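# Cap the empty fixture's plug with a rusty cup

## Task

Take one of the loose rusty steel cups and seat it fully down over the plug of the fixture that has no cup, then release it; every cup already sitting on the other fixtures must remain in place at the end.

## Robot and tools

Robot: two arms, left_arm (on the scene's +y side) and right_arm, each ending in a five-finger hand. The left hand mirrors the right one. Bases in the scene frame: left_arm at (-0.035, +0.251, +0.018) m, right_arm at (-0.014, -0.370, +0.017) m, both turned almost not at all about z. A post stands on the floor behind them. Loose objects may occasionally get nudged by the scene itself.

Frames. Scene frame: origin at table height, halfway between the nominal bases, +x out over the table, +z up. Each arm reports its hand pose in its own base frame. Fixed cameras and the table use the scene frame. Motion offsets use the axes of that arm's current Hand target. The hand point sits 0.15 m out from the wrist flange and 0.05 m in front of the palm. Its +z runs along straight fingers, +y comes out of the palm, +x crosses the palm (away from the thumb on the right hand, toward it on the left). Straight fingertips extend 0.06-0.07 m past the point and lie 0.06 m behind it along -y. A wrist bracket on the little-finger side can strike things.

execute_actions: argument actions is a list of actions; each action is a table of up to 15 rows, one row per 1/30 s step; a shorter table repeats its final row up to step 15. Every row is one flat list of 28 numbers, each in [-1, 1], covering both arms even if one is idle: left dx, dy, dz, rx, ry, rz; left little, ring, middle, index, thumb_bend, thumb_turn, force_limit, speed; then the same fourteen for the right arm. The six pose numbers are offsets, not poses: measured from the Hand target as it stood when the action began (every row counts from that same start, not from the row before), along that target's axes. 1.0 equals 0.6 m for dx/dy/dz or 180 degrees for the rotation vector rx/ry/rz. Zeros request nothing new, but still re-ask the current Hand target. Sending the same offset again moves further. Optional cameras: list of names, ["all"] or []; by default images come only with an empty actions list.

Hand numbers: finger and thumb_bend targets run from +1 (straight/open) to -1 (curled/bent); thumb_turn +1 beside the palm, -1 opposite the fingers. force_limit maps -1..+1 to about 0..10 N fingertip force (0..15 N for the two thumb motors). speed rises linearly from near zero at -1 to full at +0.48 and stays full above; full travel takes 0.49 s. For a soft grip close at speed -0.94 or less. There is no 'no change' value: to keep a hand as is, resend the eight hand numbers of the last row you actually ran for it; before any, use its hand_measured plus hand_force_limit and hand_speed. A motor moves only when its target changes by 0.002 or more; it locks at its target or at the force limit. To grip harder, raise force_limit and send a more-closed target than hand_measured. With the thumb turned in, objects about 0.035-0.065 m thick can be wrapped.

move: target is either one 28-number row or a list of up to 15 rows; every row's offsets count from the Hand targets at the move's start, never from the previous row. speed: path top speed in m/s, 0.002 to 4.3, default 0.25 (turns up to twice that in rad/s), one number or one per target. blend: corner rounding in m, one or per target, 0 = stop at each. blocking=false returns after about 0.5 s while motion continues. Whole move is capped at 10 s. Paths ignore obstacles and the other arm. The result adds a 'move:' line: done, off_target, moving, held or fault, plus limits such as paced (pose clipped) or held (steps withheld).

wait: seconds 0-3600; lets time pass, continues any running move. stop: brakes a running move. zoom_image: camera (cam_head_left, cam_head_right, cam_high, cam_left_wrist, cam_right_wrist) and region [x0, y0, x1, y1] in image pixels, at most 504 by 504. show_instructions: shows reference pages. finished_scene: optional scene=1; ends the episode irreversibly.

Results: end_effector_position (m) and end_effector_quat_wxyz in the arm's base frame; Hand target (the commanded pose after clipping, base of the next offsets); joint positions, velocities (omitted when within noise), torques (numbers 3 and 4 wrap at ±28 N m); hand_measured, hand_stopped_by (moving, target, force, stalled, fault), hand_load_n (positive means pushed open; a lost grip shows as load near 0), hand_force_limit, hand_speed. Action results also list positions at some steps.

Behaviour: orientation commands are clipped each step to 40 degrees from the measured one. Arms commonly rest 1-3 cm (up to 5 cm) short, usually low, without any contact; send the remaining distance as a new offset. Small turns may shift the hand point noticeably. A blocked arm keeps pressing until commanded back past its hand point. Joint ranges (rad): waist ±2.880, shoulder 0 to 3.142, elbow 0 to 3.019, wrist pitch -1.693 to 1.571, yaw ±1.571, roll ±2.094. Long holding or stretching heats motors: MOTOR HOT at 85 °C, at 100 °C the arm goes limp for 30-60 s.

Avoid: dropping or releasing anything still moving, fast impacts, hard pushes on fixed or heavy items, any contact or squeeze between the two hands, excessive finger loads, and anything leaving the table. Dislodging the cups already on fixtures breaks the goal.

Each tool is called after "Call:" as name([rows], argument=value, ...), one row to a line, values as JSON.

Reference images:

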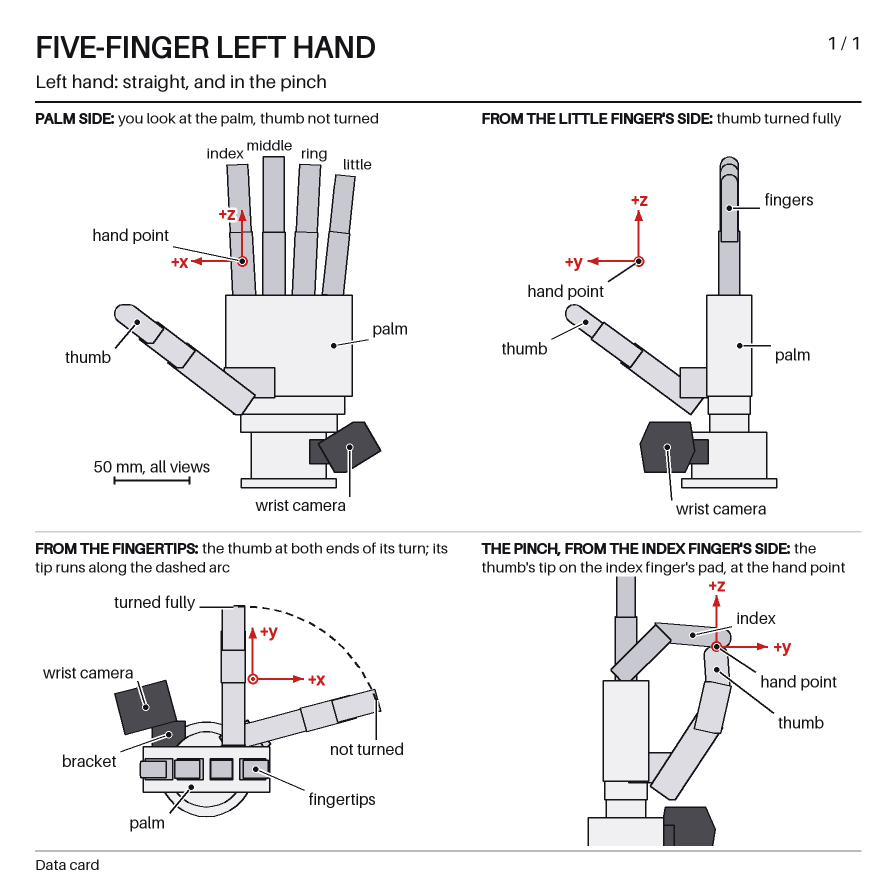

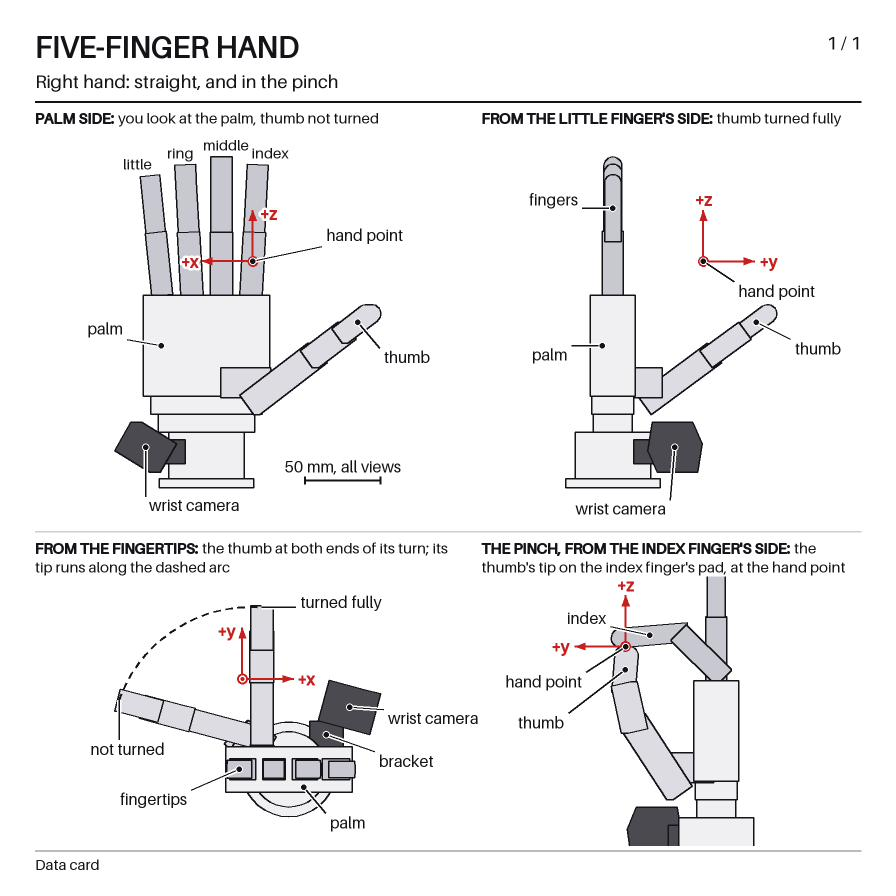

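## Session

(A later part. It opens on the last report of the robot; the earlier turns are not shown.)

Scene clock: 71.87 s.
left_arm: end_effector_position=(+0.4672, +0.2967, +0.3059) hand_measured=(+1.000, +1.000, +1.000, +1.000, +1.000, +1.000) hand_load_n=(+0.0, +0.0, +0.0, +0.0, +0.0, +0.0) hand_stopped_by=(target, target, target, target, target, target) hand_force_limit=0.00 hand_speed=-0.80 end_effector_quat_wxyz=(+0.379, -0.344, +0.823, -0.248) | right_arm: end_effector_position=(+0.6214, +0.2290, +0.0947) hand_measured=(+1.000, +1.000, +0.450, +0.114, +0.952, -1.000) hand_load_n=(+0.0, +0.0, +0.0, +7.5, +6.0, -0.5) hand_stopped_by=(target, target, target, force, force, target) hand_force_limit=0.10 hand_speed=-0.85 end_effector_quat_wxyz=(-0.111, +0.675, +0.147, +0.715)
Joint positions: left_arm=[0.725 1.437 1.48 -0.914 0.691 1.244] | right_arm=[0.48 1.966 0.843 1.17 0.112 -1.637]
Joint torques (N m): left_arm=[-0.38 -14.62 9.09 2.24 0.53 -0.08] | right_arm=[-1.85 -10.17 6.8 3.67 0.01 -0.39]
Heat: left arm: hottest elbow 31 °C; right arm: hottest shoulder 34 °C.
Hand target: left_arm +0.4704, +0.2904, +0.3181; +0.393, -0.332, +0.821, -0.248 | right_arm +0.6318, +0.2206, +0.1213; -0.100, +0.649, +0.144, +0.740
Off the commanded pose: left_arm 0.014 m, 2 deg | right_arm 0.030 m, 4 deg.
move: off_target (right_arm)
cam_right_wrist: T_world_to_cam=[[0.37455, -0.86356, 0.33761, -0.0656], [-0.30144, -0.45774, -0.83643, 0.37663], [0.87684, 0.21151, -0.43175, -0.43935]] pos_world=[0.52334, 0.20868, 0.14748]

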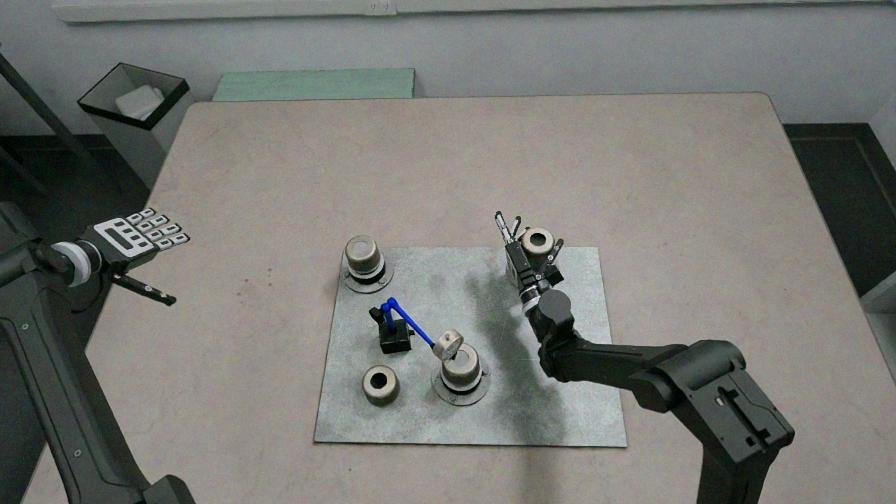

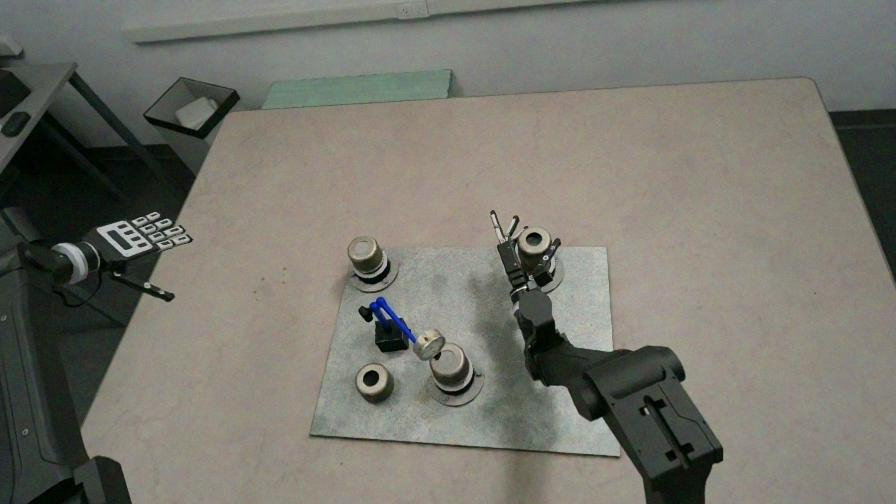

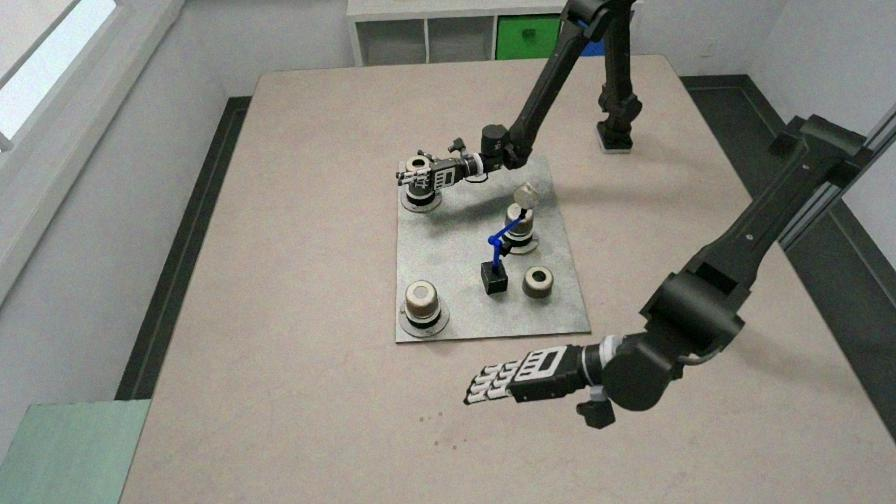

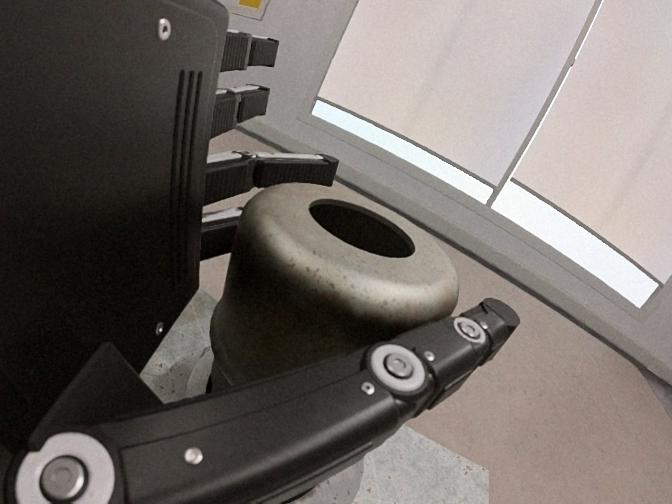

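Call:
move(target=[0,0,0,0,0,0,1,1,1,1,1,1,0,-0.8,-0.0335,-0.0017,-0.0007,0,0,0,1,1,0.45,-0.3,0.2,-1,0.1,-0.85], speed=0.04, cameras=["cam_head_left","cam_head_right","cam_high","cam_right_wrist"])

Call:
zoom_image(camera="cam_head_right", region=[490, 200, 590, 300])

Call:
zoom_image(camera="cam_high", region=[385, 110, 485, 210])

Call:
zoom_image(camera="cam_right_wrist", region=[160, 130, 540, 504])

Scene clock: 73.13 s.
left_arm: end_effector_position=(+0.4672, +0.2967, +0.3059) hand_measured=(+1.000, +1.000, +1.000, +1.000, +1.000, +1.000) hand_load_n=(+0.0, +0.0, +0.0, +0.0, +0.0, +0.0) hand_stopped_by=(target, target, target, target, target, target) hand_force_limit=0.00 hand_speed=-0.80 end_effector_quat_wxyz=(+0.379, -0.344, +0.823, -0.248) | right_arm: end_effector_position=(+0.6210, +0.2283, +0.0851) hand_measured=(+1.000, +1.000, +0.450, +0.114, +0.952, -1.000) hand_load_n=(+0.0, +0.0, +0.0, +8.0, +6.0, -1.0) hand_stopped_by=(target, target, target, force, force, target) hand_force_limit=0.10 hand_speed=-0.85 end_effector_quat_wxyz=(-0.110, +0.667, +0.148, +0.722)
Joint positions: left_arm=[0.725 1.437 1.48 -0.914 0.691 1.244] | right_arm=[0.479 2.008 0.843 1.232 0.108 -1.645]
Joint torques (N m): left_arm=[-0.97 -14.1 8.79 1.95 0.56 -0.02] | right_arm=[-1.85 -9.23 7.31 3.06 0.06 -0.3]
Heat: left arm: hottest elbow 31 °C; right arm: hottest shoulder 34 °C.
Hand target: left_arm +0.4704, +0.2904, +0.3181; +0.393, -0.332, +0.821, -0.248 | right_arm +0.6339, +0.2206, +0.1014; -0.100, +0.649, +0.144, +0.740
Off the commanded pose: left_arm 0.014 m, 2 deg | right_arm 0.022 m, 3 deg.
move: off_target (right_arm)
cam_right_wrist: T_world_to_cam=[[0.36914, -0.86338, 0.34396, -0.06008], [-0.28245, -0.45682, -0.84353, 0.35673], [0.88541, 0.21423, -0.41249, -0.45044]] pos_world=[0.52176, 0.20758, 0.13577]

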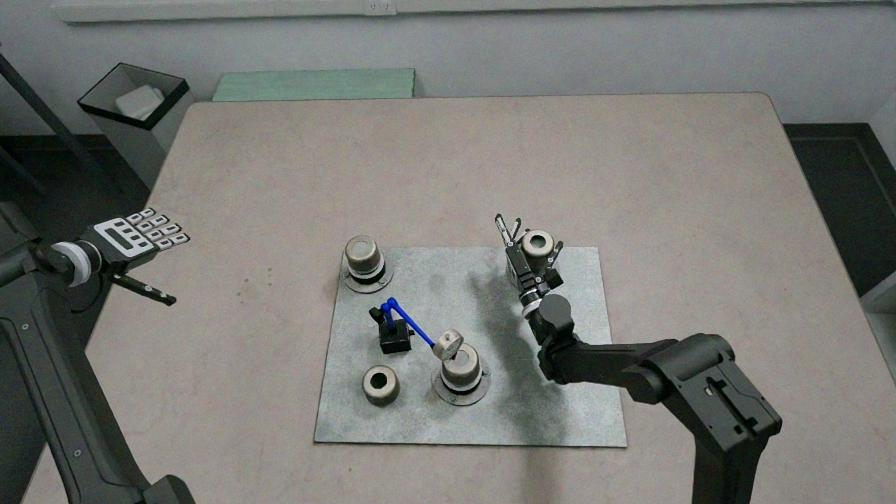

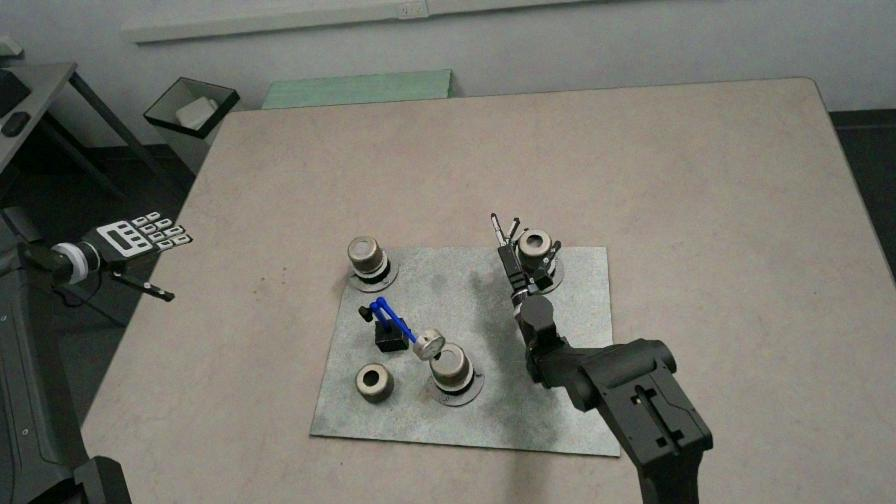

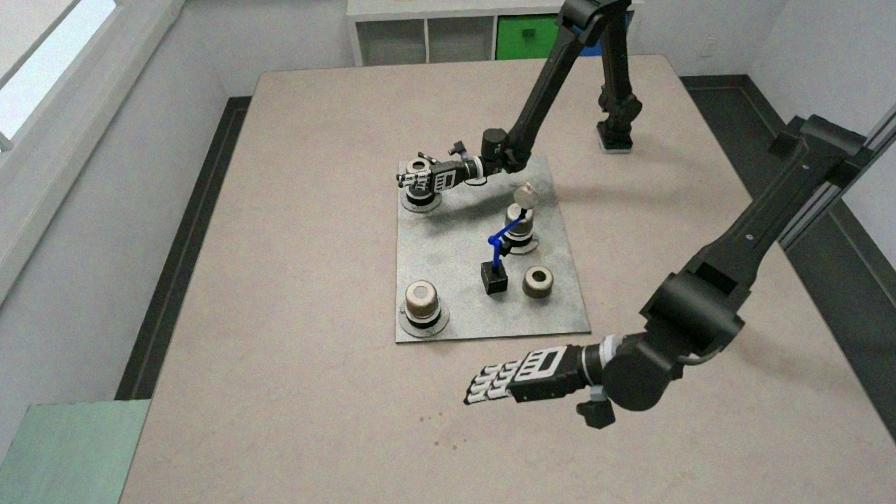

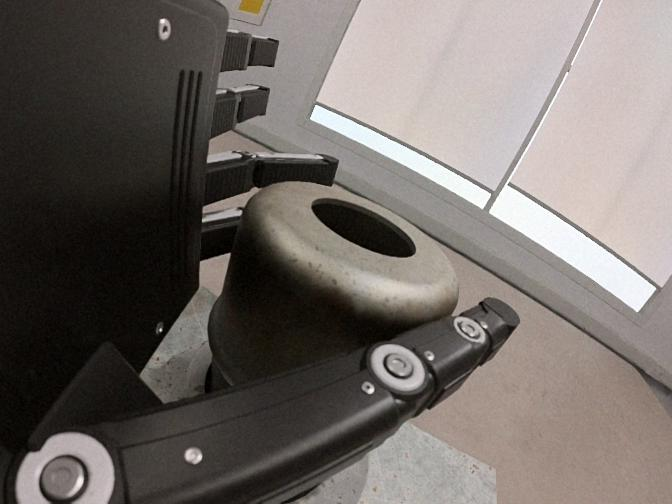

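Scaled by 5.040 from the camera's image (finer frame: 1280x720).

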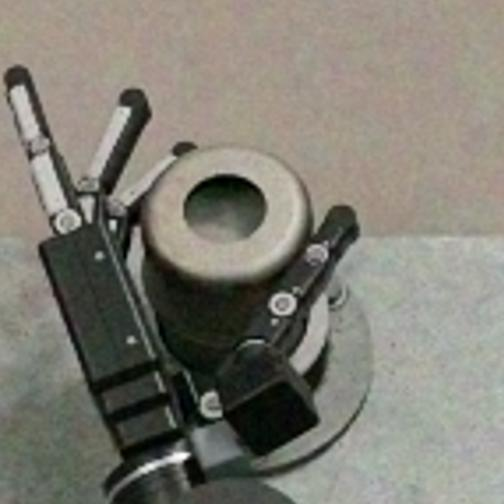

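Scaled by 5.040 from the camera's image (finer frame: 1280x720).

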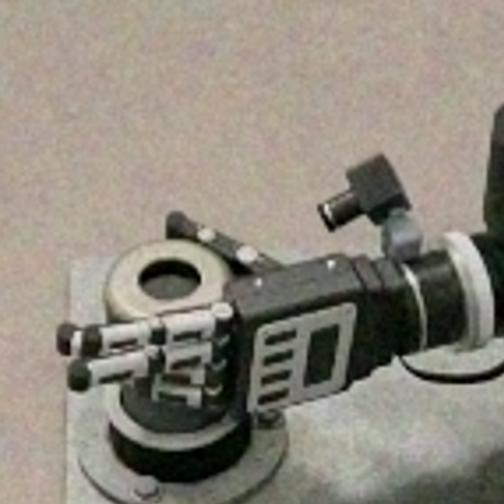

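Scaled by 1.326 from the camera's image (finer frame: 960x720).

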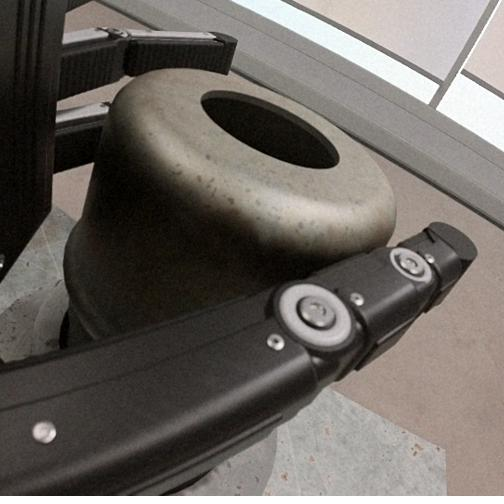

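Call:
move(target=[0,0,0,0,0,0,1,1,1,1,1,1,0,-0.8,-0.0335,-0.0017,-0.0007,0,-0.013,0,1,1,0.45,-0.3,0.2,-1,0.1,-0.85], speed=0.04, cameras=["cam_head_left","cam_head_right","cam_high","cam_right_wrist"])

Call:
zoom_image(camera="cam_head_right", region=[490, 200, 590, 300])

Call:
zoom_image(camera="cam_high", region=[385, 110, 485, 210])

Call:
zoom_image(camera="cam_right_wrist", region=[160, 130, 540, 504])

Scene clock: 74.50 s.
left_arm: end_effector_position=(+0.4672, +0.2967, +0.3059) hand_measured=(+1.000, +1.000, +1.000, +1.000, +1.000, +1.000) hand_load_n=(+0.0, +0.0, +0.0, +0.0, +0.0, +0.0) hand_stopped_by=(target, target, target, target, target, target) hand_force_limit=0.00 hand_speed=-0.80 end_effector_quat_wxyz=(+0.379, -0.344, +0.823, -0.248) | right_arm: end_effector_position=(+0.6213, +0.2273, +0.0676) hand_measured=(+1.000, +1.000, +0.450, +0.114, +0.952, -1.000) hand_load_n=(+0.0, +0.0, +0.0, +8.0, +6.0, +0.0) hand_stopped_by=(target, target, target, force, force, target) hand_force_limit=0.10 hand_speed=-0.85 end_effector_quat_wxyz=(-0.107, +0.676, +0.151, +0.713)
Joint positions: left_arm=[0.725 1.437 1.48 -0.914 0.691 1.244] | right_arm=[0.477 2.038 0.848 1.232 0.108 -1.645]
Joint torques (N m): left_arm=[-0.67 -13.63 8.95 2.07 0.52 -0.06] | right_arm=[-1.85 -9.64 7.47 2.15 0.17 -0.24]
Heat: left arm: hottest elbow 31 °C; right arm: hottest shoulder 34 °C.
Hand target: left_arm +0.4704, +0.2904, +0.3181; +0.393, -0.332, +0.821, -0.248 | right_arm +0.6359, +0.2207, +0.0813; -0.097, +0.664, +0.146, +0.727
Off the commanded pose: left_arm 0.014 m, 2 deg | right_arm 0.021 m, 2 deg.
move: off_target (right_arm)
cam_right_wrist: T_world_to_cam=[[0.37578, -0.85969, 0.346, -0.06014], [-0.30242, -0.46669, -0.83111, 0.35534], [0.87597, 0.20767, -0.43536, -0.44895]] pos_world=[0.52333, 0.20737, 0.12068]

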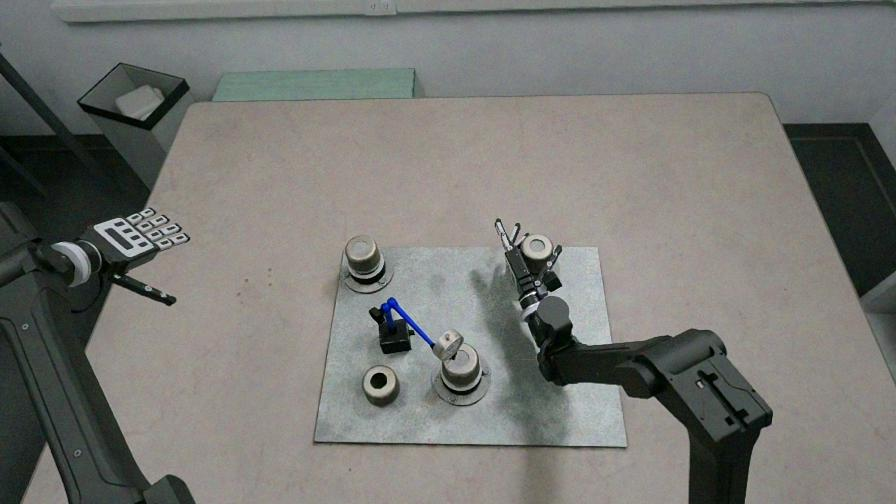

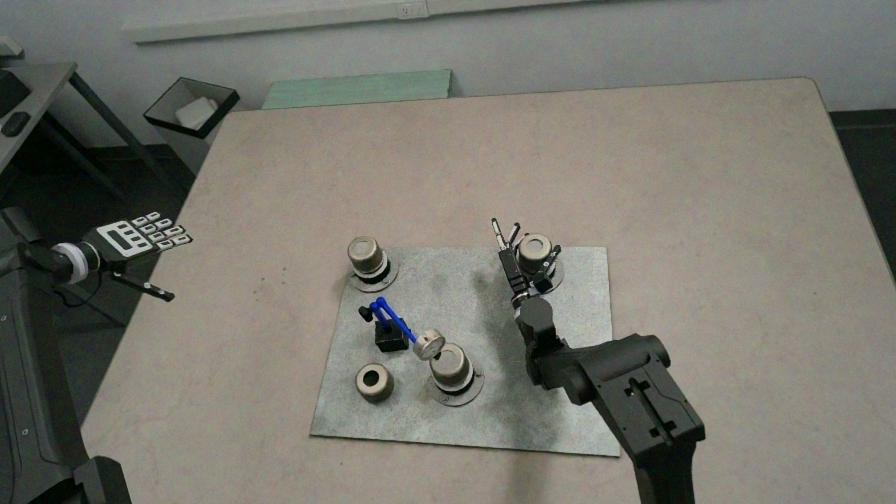

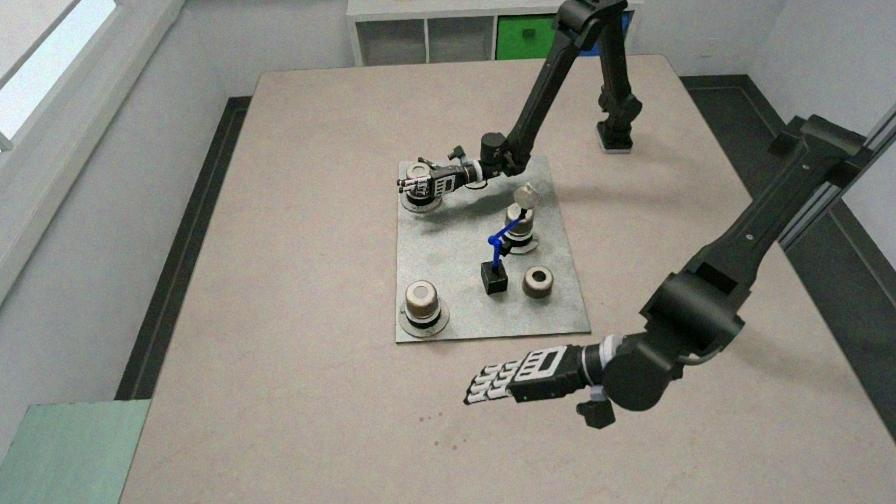

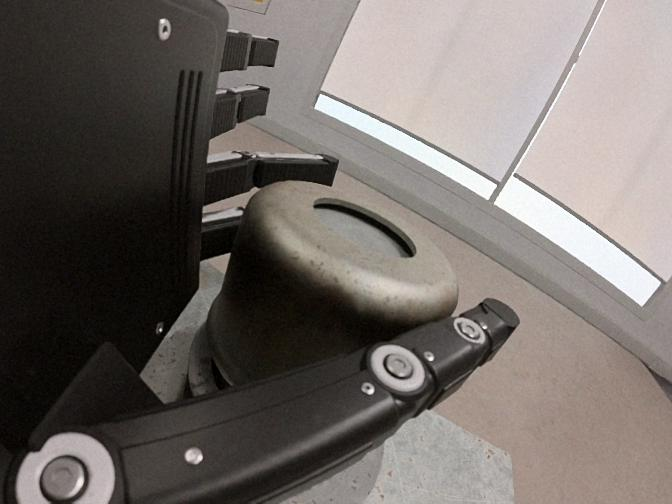

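Scaled by 5.040 from the camera's image (finer frame: 1280x720).

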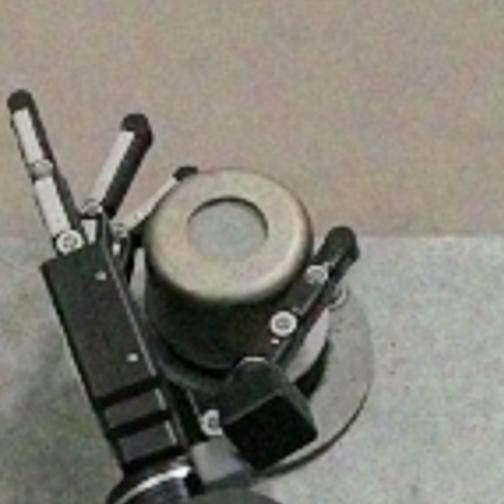

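Scaled by 5.040 from the camera's image (finer frame: 1280x720).

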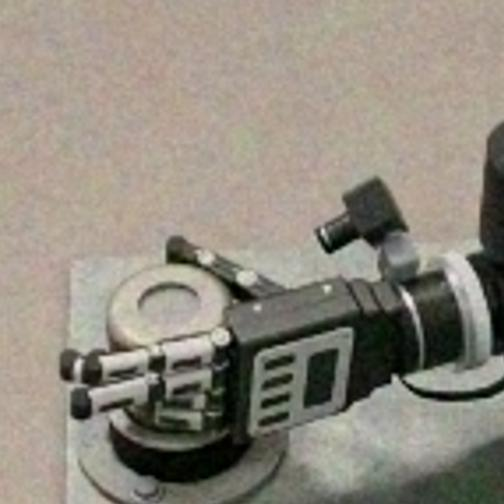

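Scaled by 1.326 from the camera's image (finer frame: 960x720).

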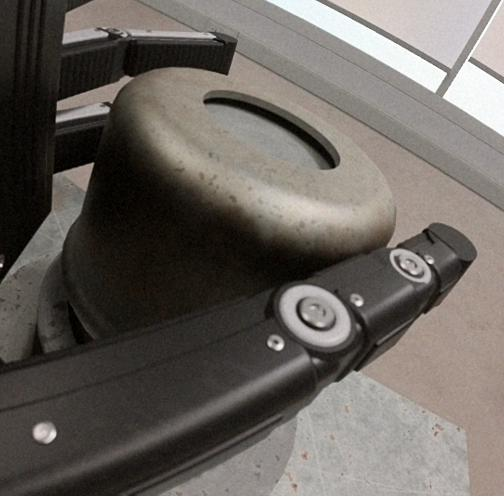

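Call:
move(target=[0,0,0,0,0,0,1,1,1,1,1,1,0,-0.8,-0.0167,-0.001,-0.0035,0,-0.004,0,1,1,0.45,-0.3,0.2,-1,0.1,-0.85], speed=0.03, cameras=["cam_head_left","cam_head_right","cam_high","cam_right_wrist"])

Call:
zoom_image(camera="cam_head_right", region=[490, 200, 590, 300])

Call:
zoom_image(camera="cam_high", region=[385, 110, 485, 210])

Call:
zoom_image(camera="cam_right_wrist", region=[160, 130, 540, 504])

Scene clock: 75.60 s.
left_arm: end_effector_position=(+0.4672, +0.2967, +0.3059) hand_measured=(+1.000, +1.000, +1.000, +1.000, +1.000, +1.000) hand_load_n=(+0.0, +0.0, +0.0, +0.0, +0.0, +0.0) hand_stopped_by=(target, target, target, target, target, target) hand_force_limit=0.00 hand_speed=-0.80 end_effector_quat_wxyz=(+0.379, -0.344, +0.823, -0.248) | right_arm: end_effector_position=(+0.6215, +0.2274, +0.0643) hand_measured=(+1.000, +1.000, +0.450, +0.114, +0.952, -1.000) hand_load_n=(+0.0, +0.0, +0.0, +7.5, +7.0, -0.5) hand_stopped_by=(target, target, target, force, force, target) hand_force_limit=0.10 hand_speed=-0.85 end_effector_quat_wxyz=(-0.107, +0.677, +0.151, +0.712)
Joint positions: left_arm=[0.725 1.437 1.48 -0.914 0.691 1.244] | right_arm=[0.477 2.045 0.849 1.232 0.108 -1.645]
Joint torques (N m): left_arm=[0.62 -14.45 9.06 2.28 0.54 -0.01] | right_arm=[-1.85 -8.88 7.24 2.39 0.21 -0.22]
Heat: left arm: hottest elbow 31 °C; right arm: hottest shoulder 34 °C.
Hand target: left_arm +0.4704, +0.2904, +0.3181; +0.393, -0.332, +0.821, -0.248 | right_arm +0.6347, +0.2200, +0.0712; -0.096, +0.669, +0.147, +0.722
Off the commanded pose: left_arm 0.014 m, 2 deg | right_arm 0.017 m, 2 deg.
move: off_target (right_arm)
cam_right_wrist: T_world_to_cam=[[0.37713, -0.85899, 0.34629, -0.06004], [-0.30584, -0.46842, -0.82888, 0.35512], [0.87421, 0.20669, -0.43937, -0.44895]] pos_world=[0.52373, 0.20757, 0.11789]

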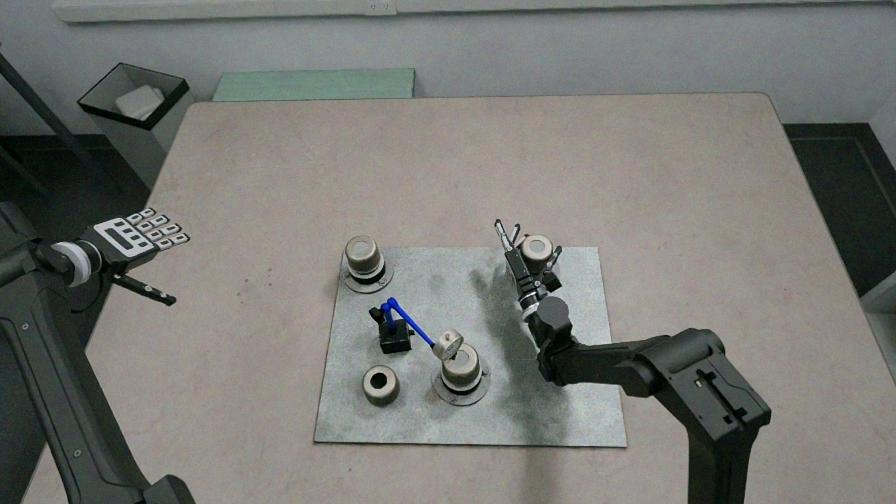

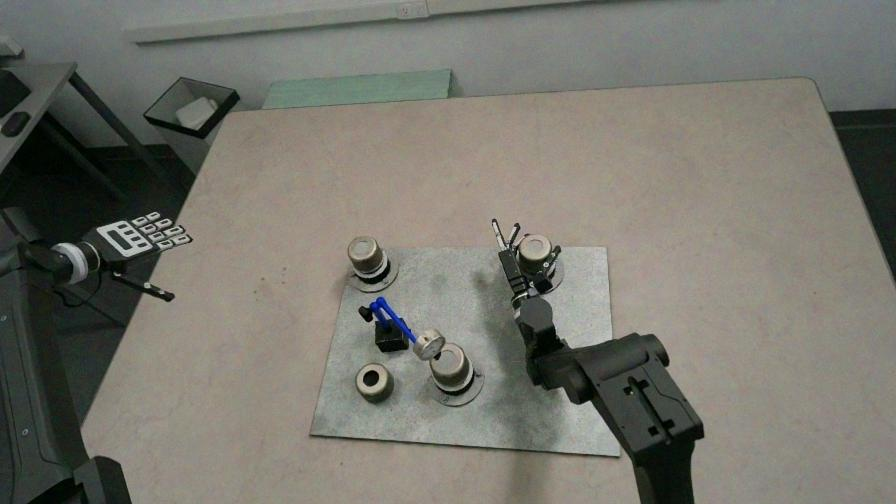

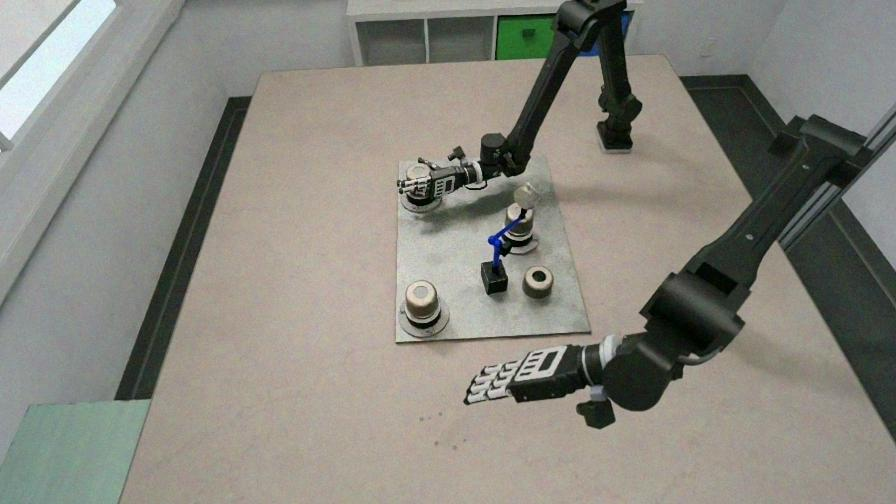

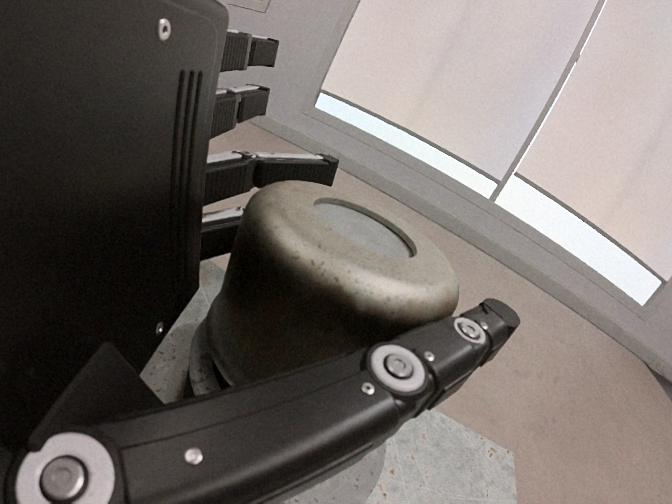

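Scaled by 5.040 from the camera's image (finer frame: 1280x720).

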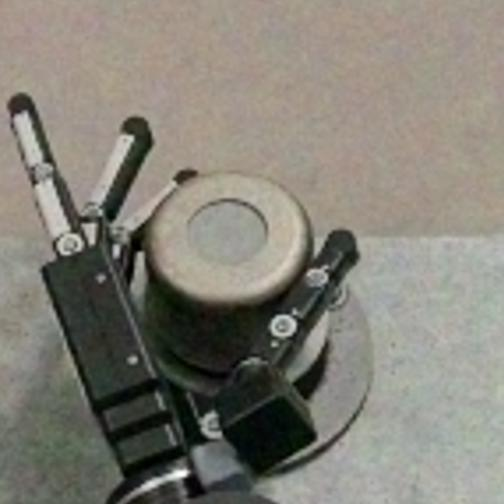

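Scaled by 5.040 from the camera's image (finer frame: 1280x720).

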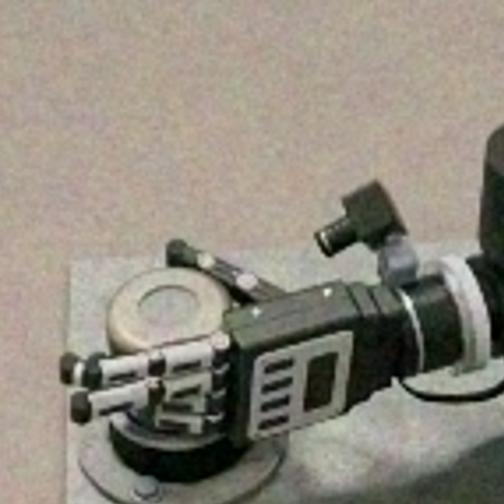

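Scaled by 1.326 from the camera's image (finer frame: 960x720).

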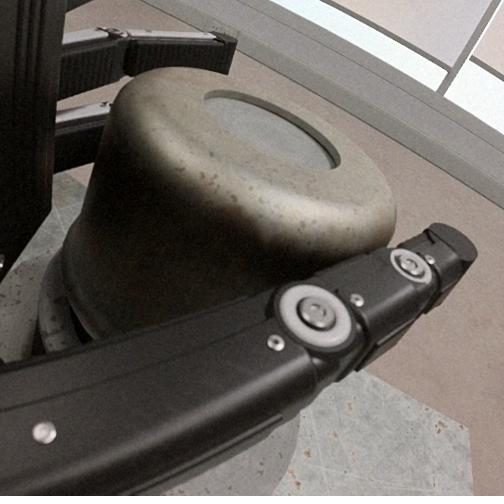

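Call:
move(target=[0,0,0,0,0,0,1,1,1,1,1,1,0,-0.8,-0.0167,-0.001,-0.003,0,0,0,1,1,0.45,-0.3,0.2,-1,0.1,-0.85], speed=0.03, cameras=["cam_head_left","cam_head_right","cam_high","cam_right_wrist"])

Call:
zoom_image(camera="cam_head_right", region=[490, 200, 590, 300])

Call:
zoom_image(camera="cam_right_wrist", region=[160, 130, 540, 504])

Call:
zoom_image(camera="cam_head_left", region=[330, 220, 500, 420])

Scene clock: 76.60 s.
left_arm: end_effector_position=(+0.4672, +0.2967, +0.3059) hand_measured=(+1.000, +1.000, +1.000, +1.000, +1.000, +1.000) hand_load_n=(+0.0, +0.0, +0.0, +0.0, +0.0, +0.0) hand_stopped_by=(target, target, target, target, target, target) hand_force_limit=0.00 hand_speed=-0.80 end_effector_quat_wxyz=(+0.379, -0.344, +0.823, -0.248) | right_arm: end_effector_position=(+0.6215, +0.2273, +0.0636) hand_measured=(+1.000, +1.000, +0.450, +0.114, +0.952, -1.000) hand_load_n=(+0.0, +0.0, +0.0, +6.5, +7.0, -2.0) hand_stopped_by=(target, target, target, force, force, target) hand_force_limit=0.10 hand_speed=-0.85 end_effector_quat_wxyz=(-0.107, +0.671, +0.151, +0.718)
Joint positions: left_arm=[0.725 1.437 1.48 -0.914 0.691 1.244] | right_arm=[0.477 2.06 0.851 1.263 0.108 -1.65]
Joint torques (N m): left_arm=[-0.26 -14.33 8.99 2.25 0.5 0] | right_arm=[-1.9 -8.23 6.99 2.19 0.2 -0.16]
Heat: left arm: hottest elbow 31 °C; right arm: hottest shoulder 34 °C.
Hand target: left_arm +0.4704, +0.2904, +0.3181; +0.393, -0.332, +0.821, -0.248 | right_arm +0.6337, +0.2193, +0.0610; -0.096, +0.669, +0.147, +0.722
Off the commanded pose: left_arm 0.014 m, 2 deg | right_arm 0.015 m, 1 deg.
move: off_target (right_arm)
cam_right_wrist: T_world_to_cam=[[0.37102, -0.86003, 0.35026, -0.05609], [-0.29164, -0.46601, -0.83533, 0.34558], [0.88164, 0.20778, -0.42372, -0.45512]] pos_world=[0.52285, 0.20737, 0.11548]

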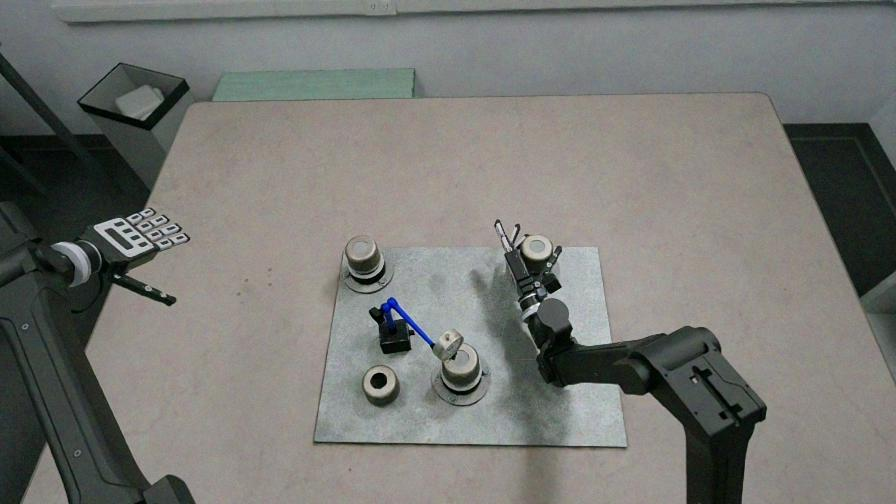

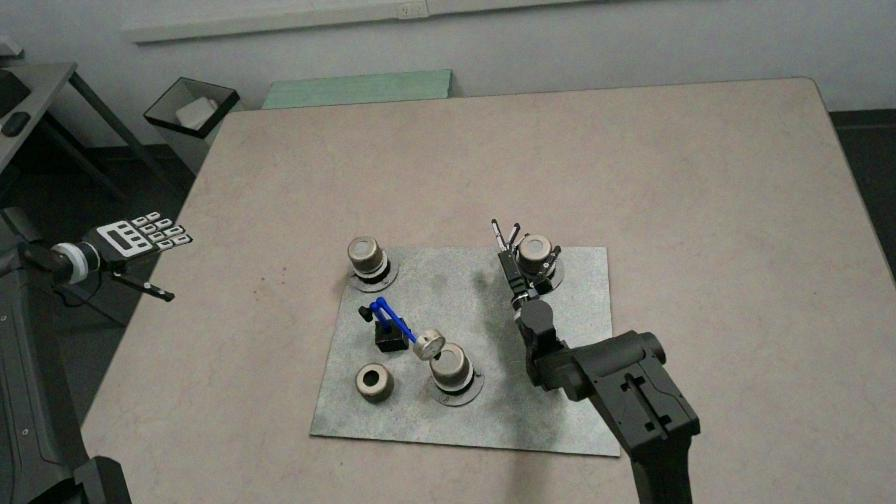

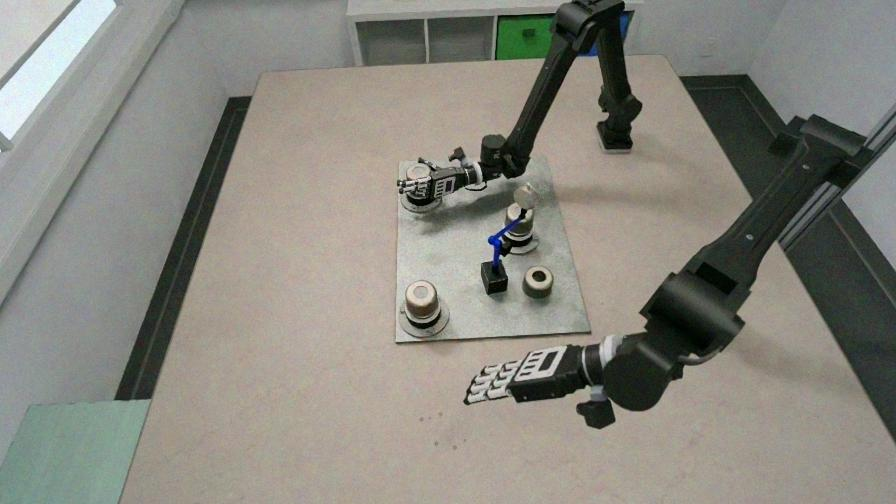

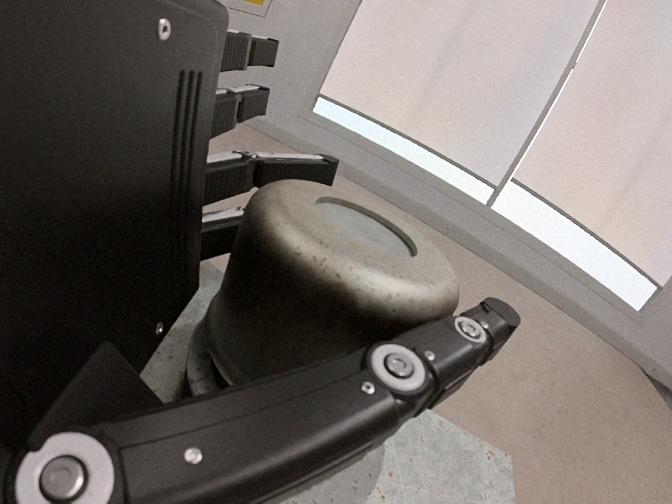

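Scaled by 5.040 from the camera's image (finer frame: 1280x720).

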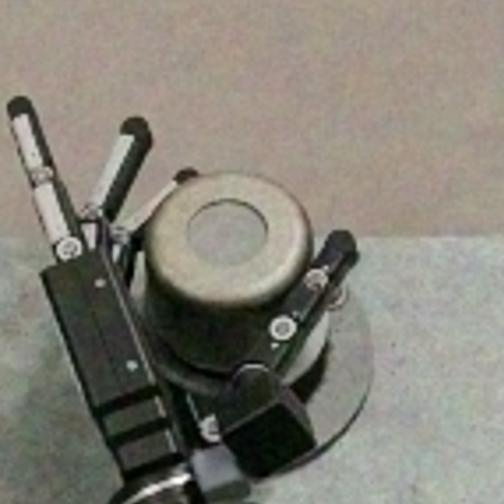

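Scaled by 1.326 from the camera's image (finer frame: 960x720).

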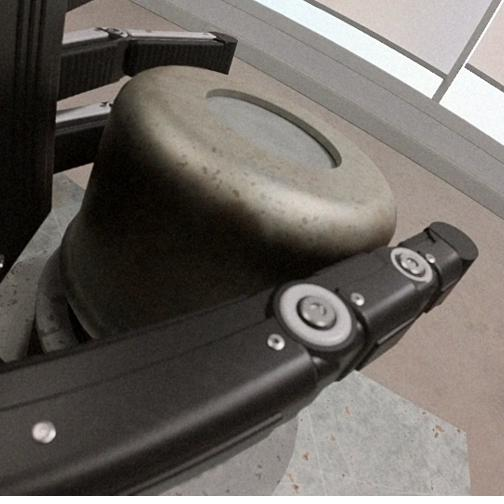

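Scaled by 2.520 from the camera's image (finer frame: 1280x720).

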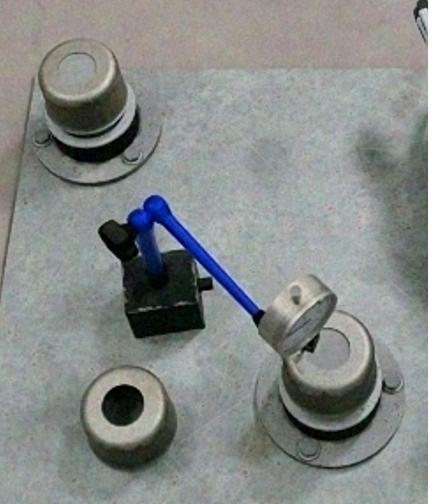

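Call:
move(target=[0,0,0,0,0,0,1,1,1,1,1,1,0,-0.8,0.0415,0.0015,0.004,0,0,0,1,1,0.45,-0.3,0.2,-1,0.1,-0.85], speed=0.05, cameras=["cam_right_wrist"])

Scene clock: 77.80 s.
left_arm: end_effector_position=(+0.4672, +0.2967, +0.3059) hand_measured=(+1.000, +1.000, +1.000, +1.000, +1.000, +1.000) hand_load_n=(+0.0, +0.0, +0.0, +0.0, +0.0, +0.0) hand_stopped_by=(target, target, target, target, target, target) hand_force_limit=0.00 hand_speed=-0.80 end_effector_quat_wxyz=(+0.379, -0.344, +0.823, -0.248) | right_arm: end_effector_position=(+0.6220, +0.2275, +0.0646) hand_measured=(+1.000, +1.000, +0.450, +0.114, +0.952, -1.000) hand_load_n=(+0.0, +0.0, +0.0, +7.0, +7.0, +0.0) hand_stopped_by=(target, target, target, force, force, target) hand_force_limit=0.10 hand_speed=-0.85 end_effector_quat_wxyz=(-0.105, +0.677, +0.153, +0.712)
Joint positions: left_arm=[0.725 1.437 1.48 -0.914 0.691 1.244] | right_arm=[0.477 2.045 0.851 1.229 0.108 -1.651]
Joint torques (N m): left_arm=[-0.03 -14.74 8.99 2.21 0.5 -0.02] | right_arm=[-1.67 -11.63 6.64 1.09 0.29 -0.16]
Heat: left arm: hottest elbow 31 °C; right arm: hottest shoulder 34 °C.
Hand target: left_arm +0.4704, +0.2904, +0.3181; +0.393, -0.332, +0.821, -0.248 | right_arm +0.6341, +0.2208, +0.0860; -0.096, +0.669, +0.147, +0.722
Off the commanded pose: left_arm 0.014 m, 2 deg | right_arm 0.025 m, 2 deg.
move: off_target (right_arm)
cam_right_wrist: T_world_to_cam=[[0.37657, -0.85702, 0.35173, -0.06063], [-0.30503, -0.47321, -0.82645, 0.35601], [0.87473, 0.20392, -0.43962, -0.44894]] pos_world=[0.52413, 0.20806, 0.11819]

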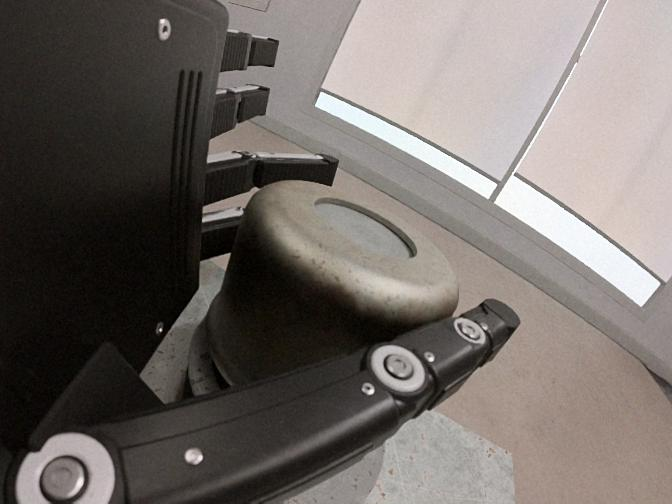

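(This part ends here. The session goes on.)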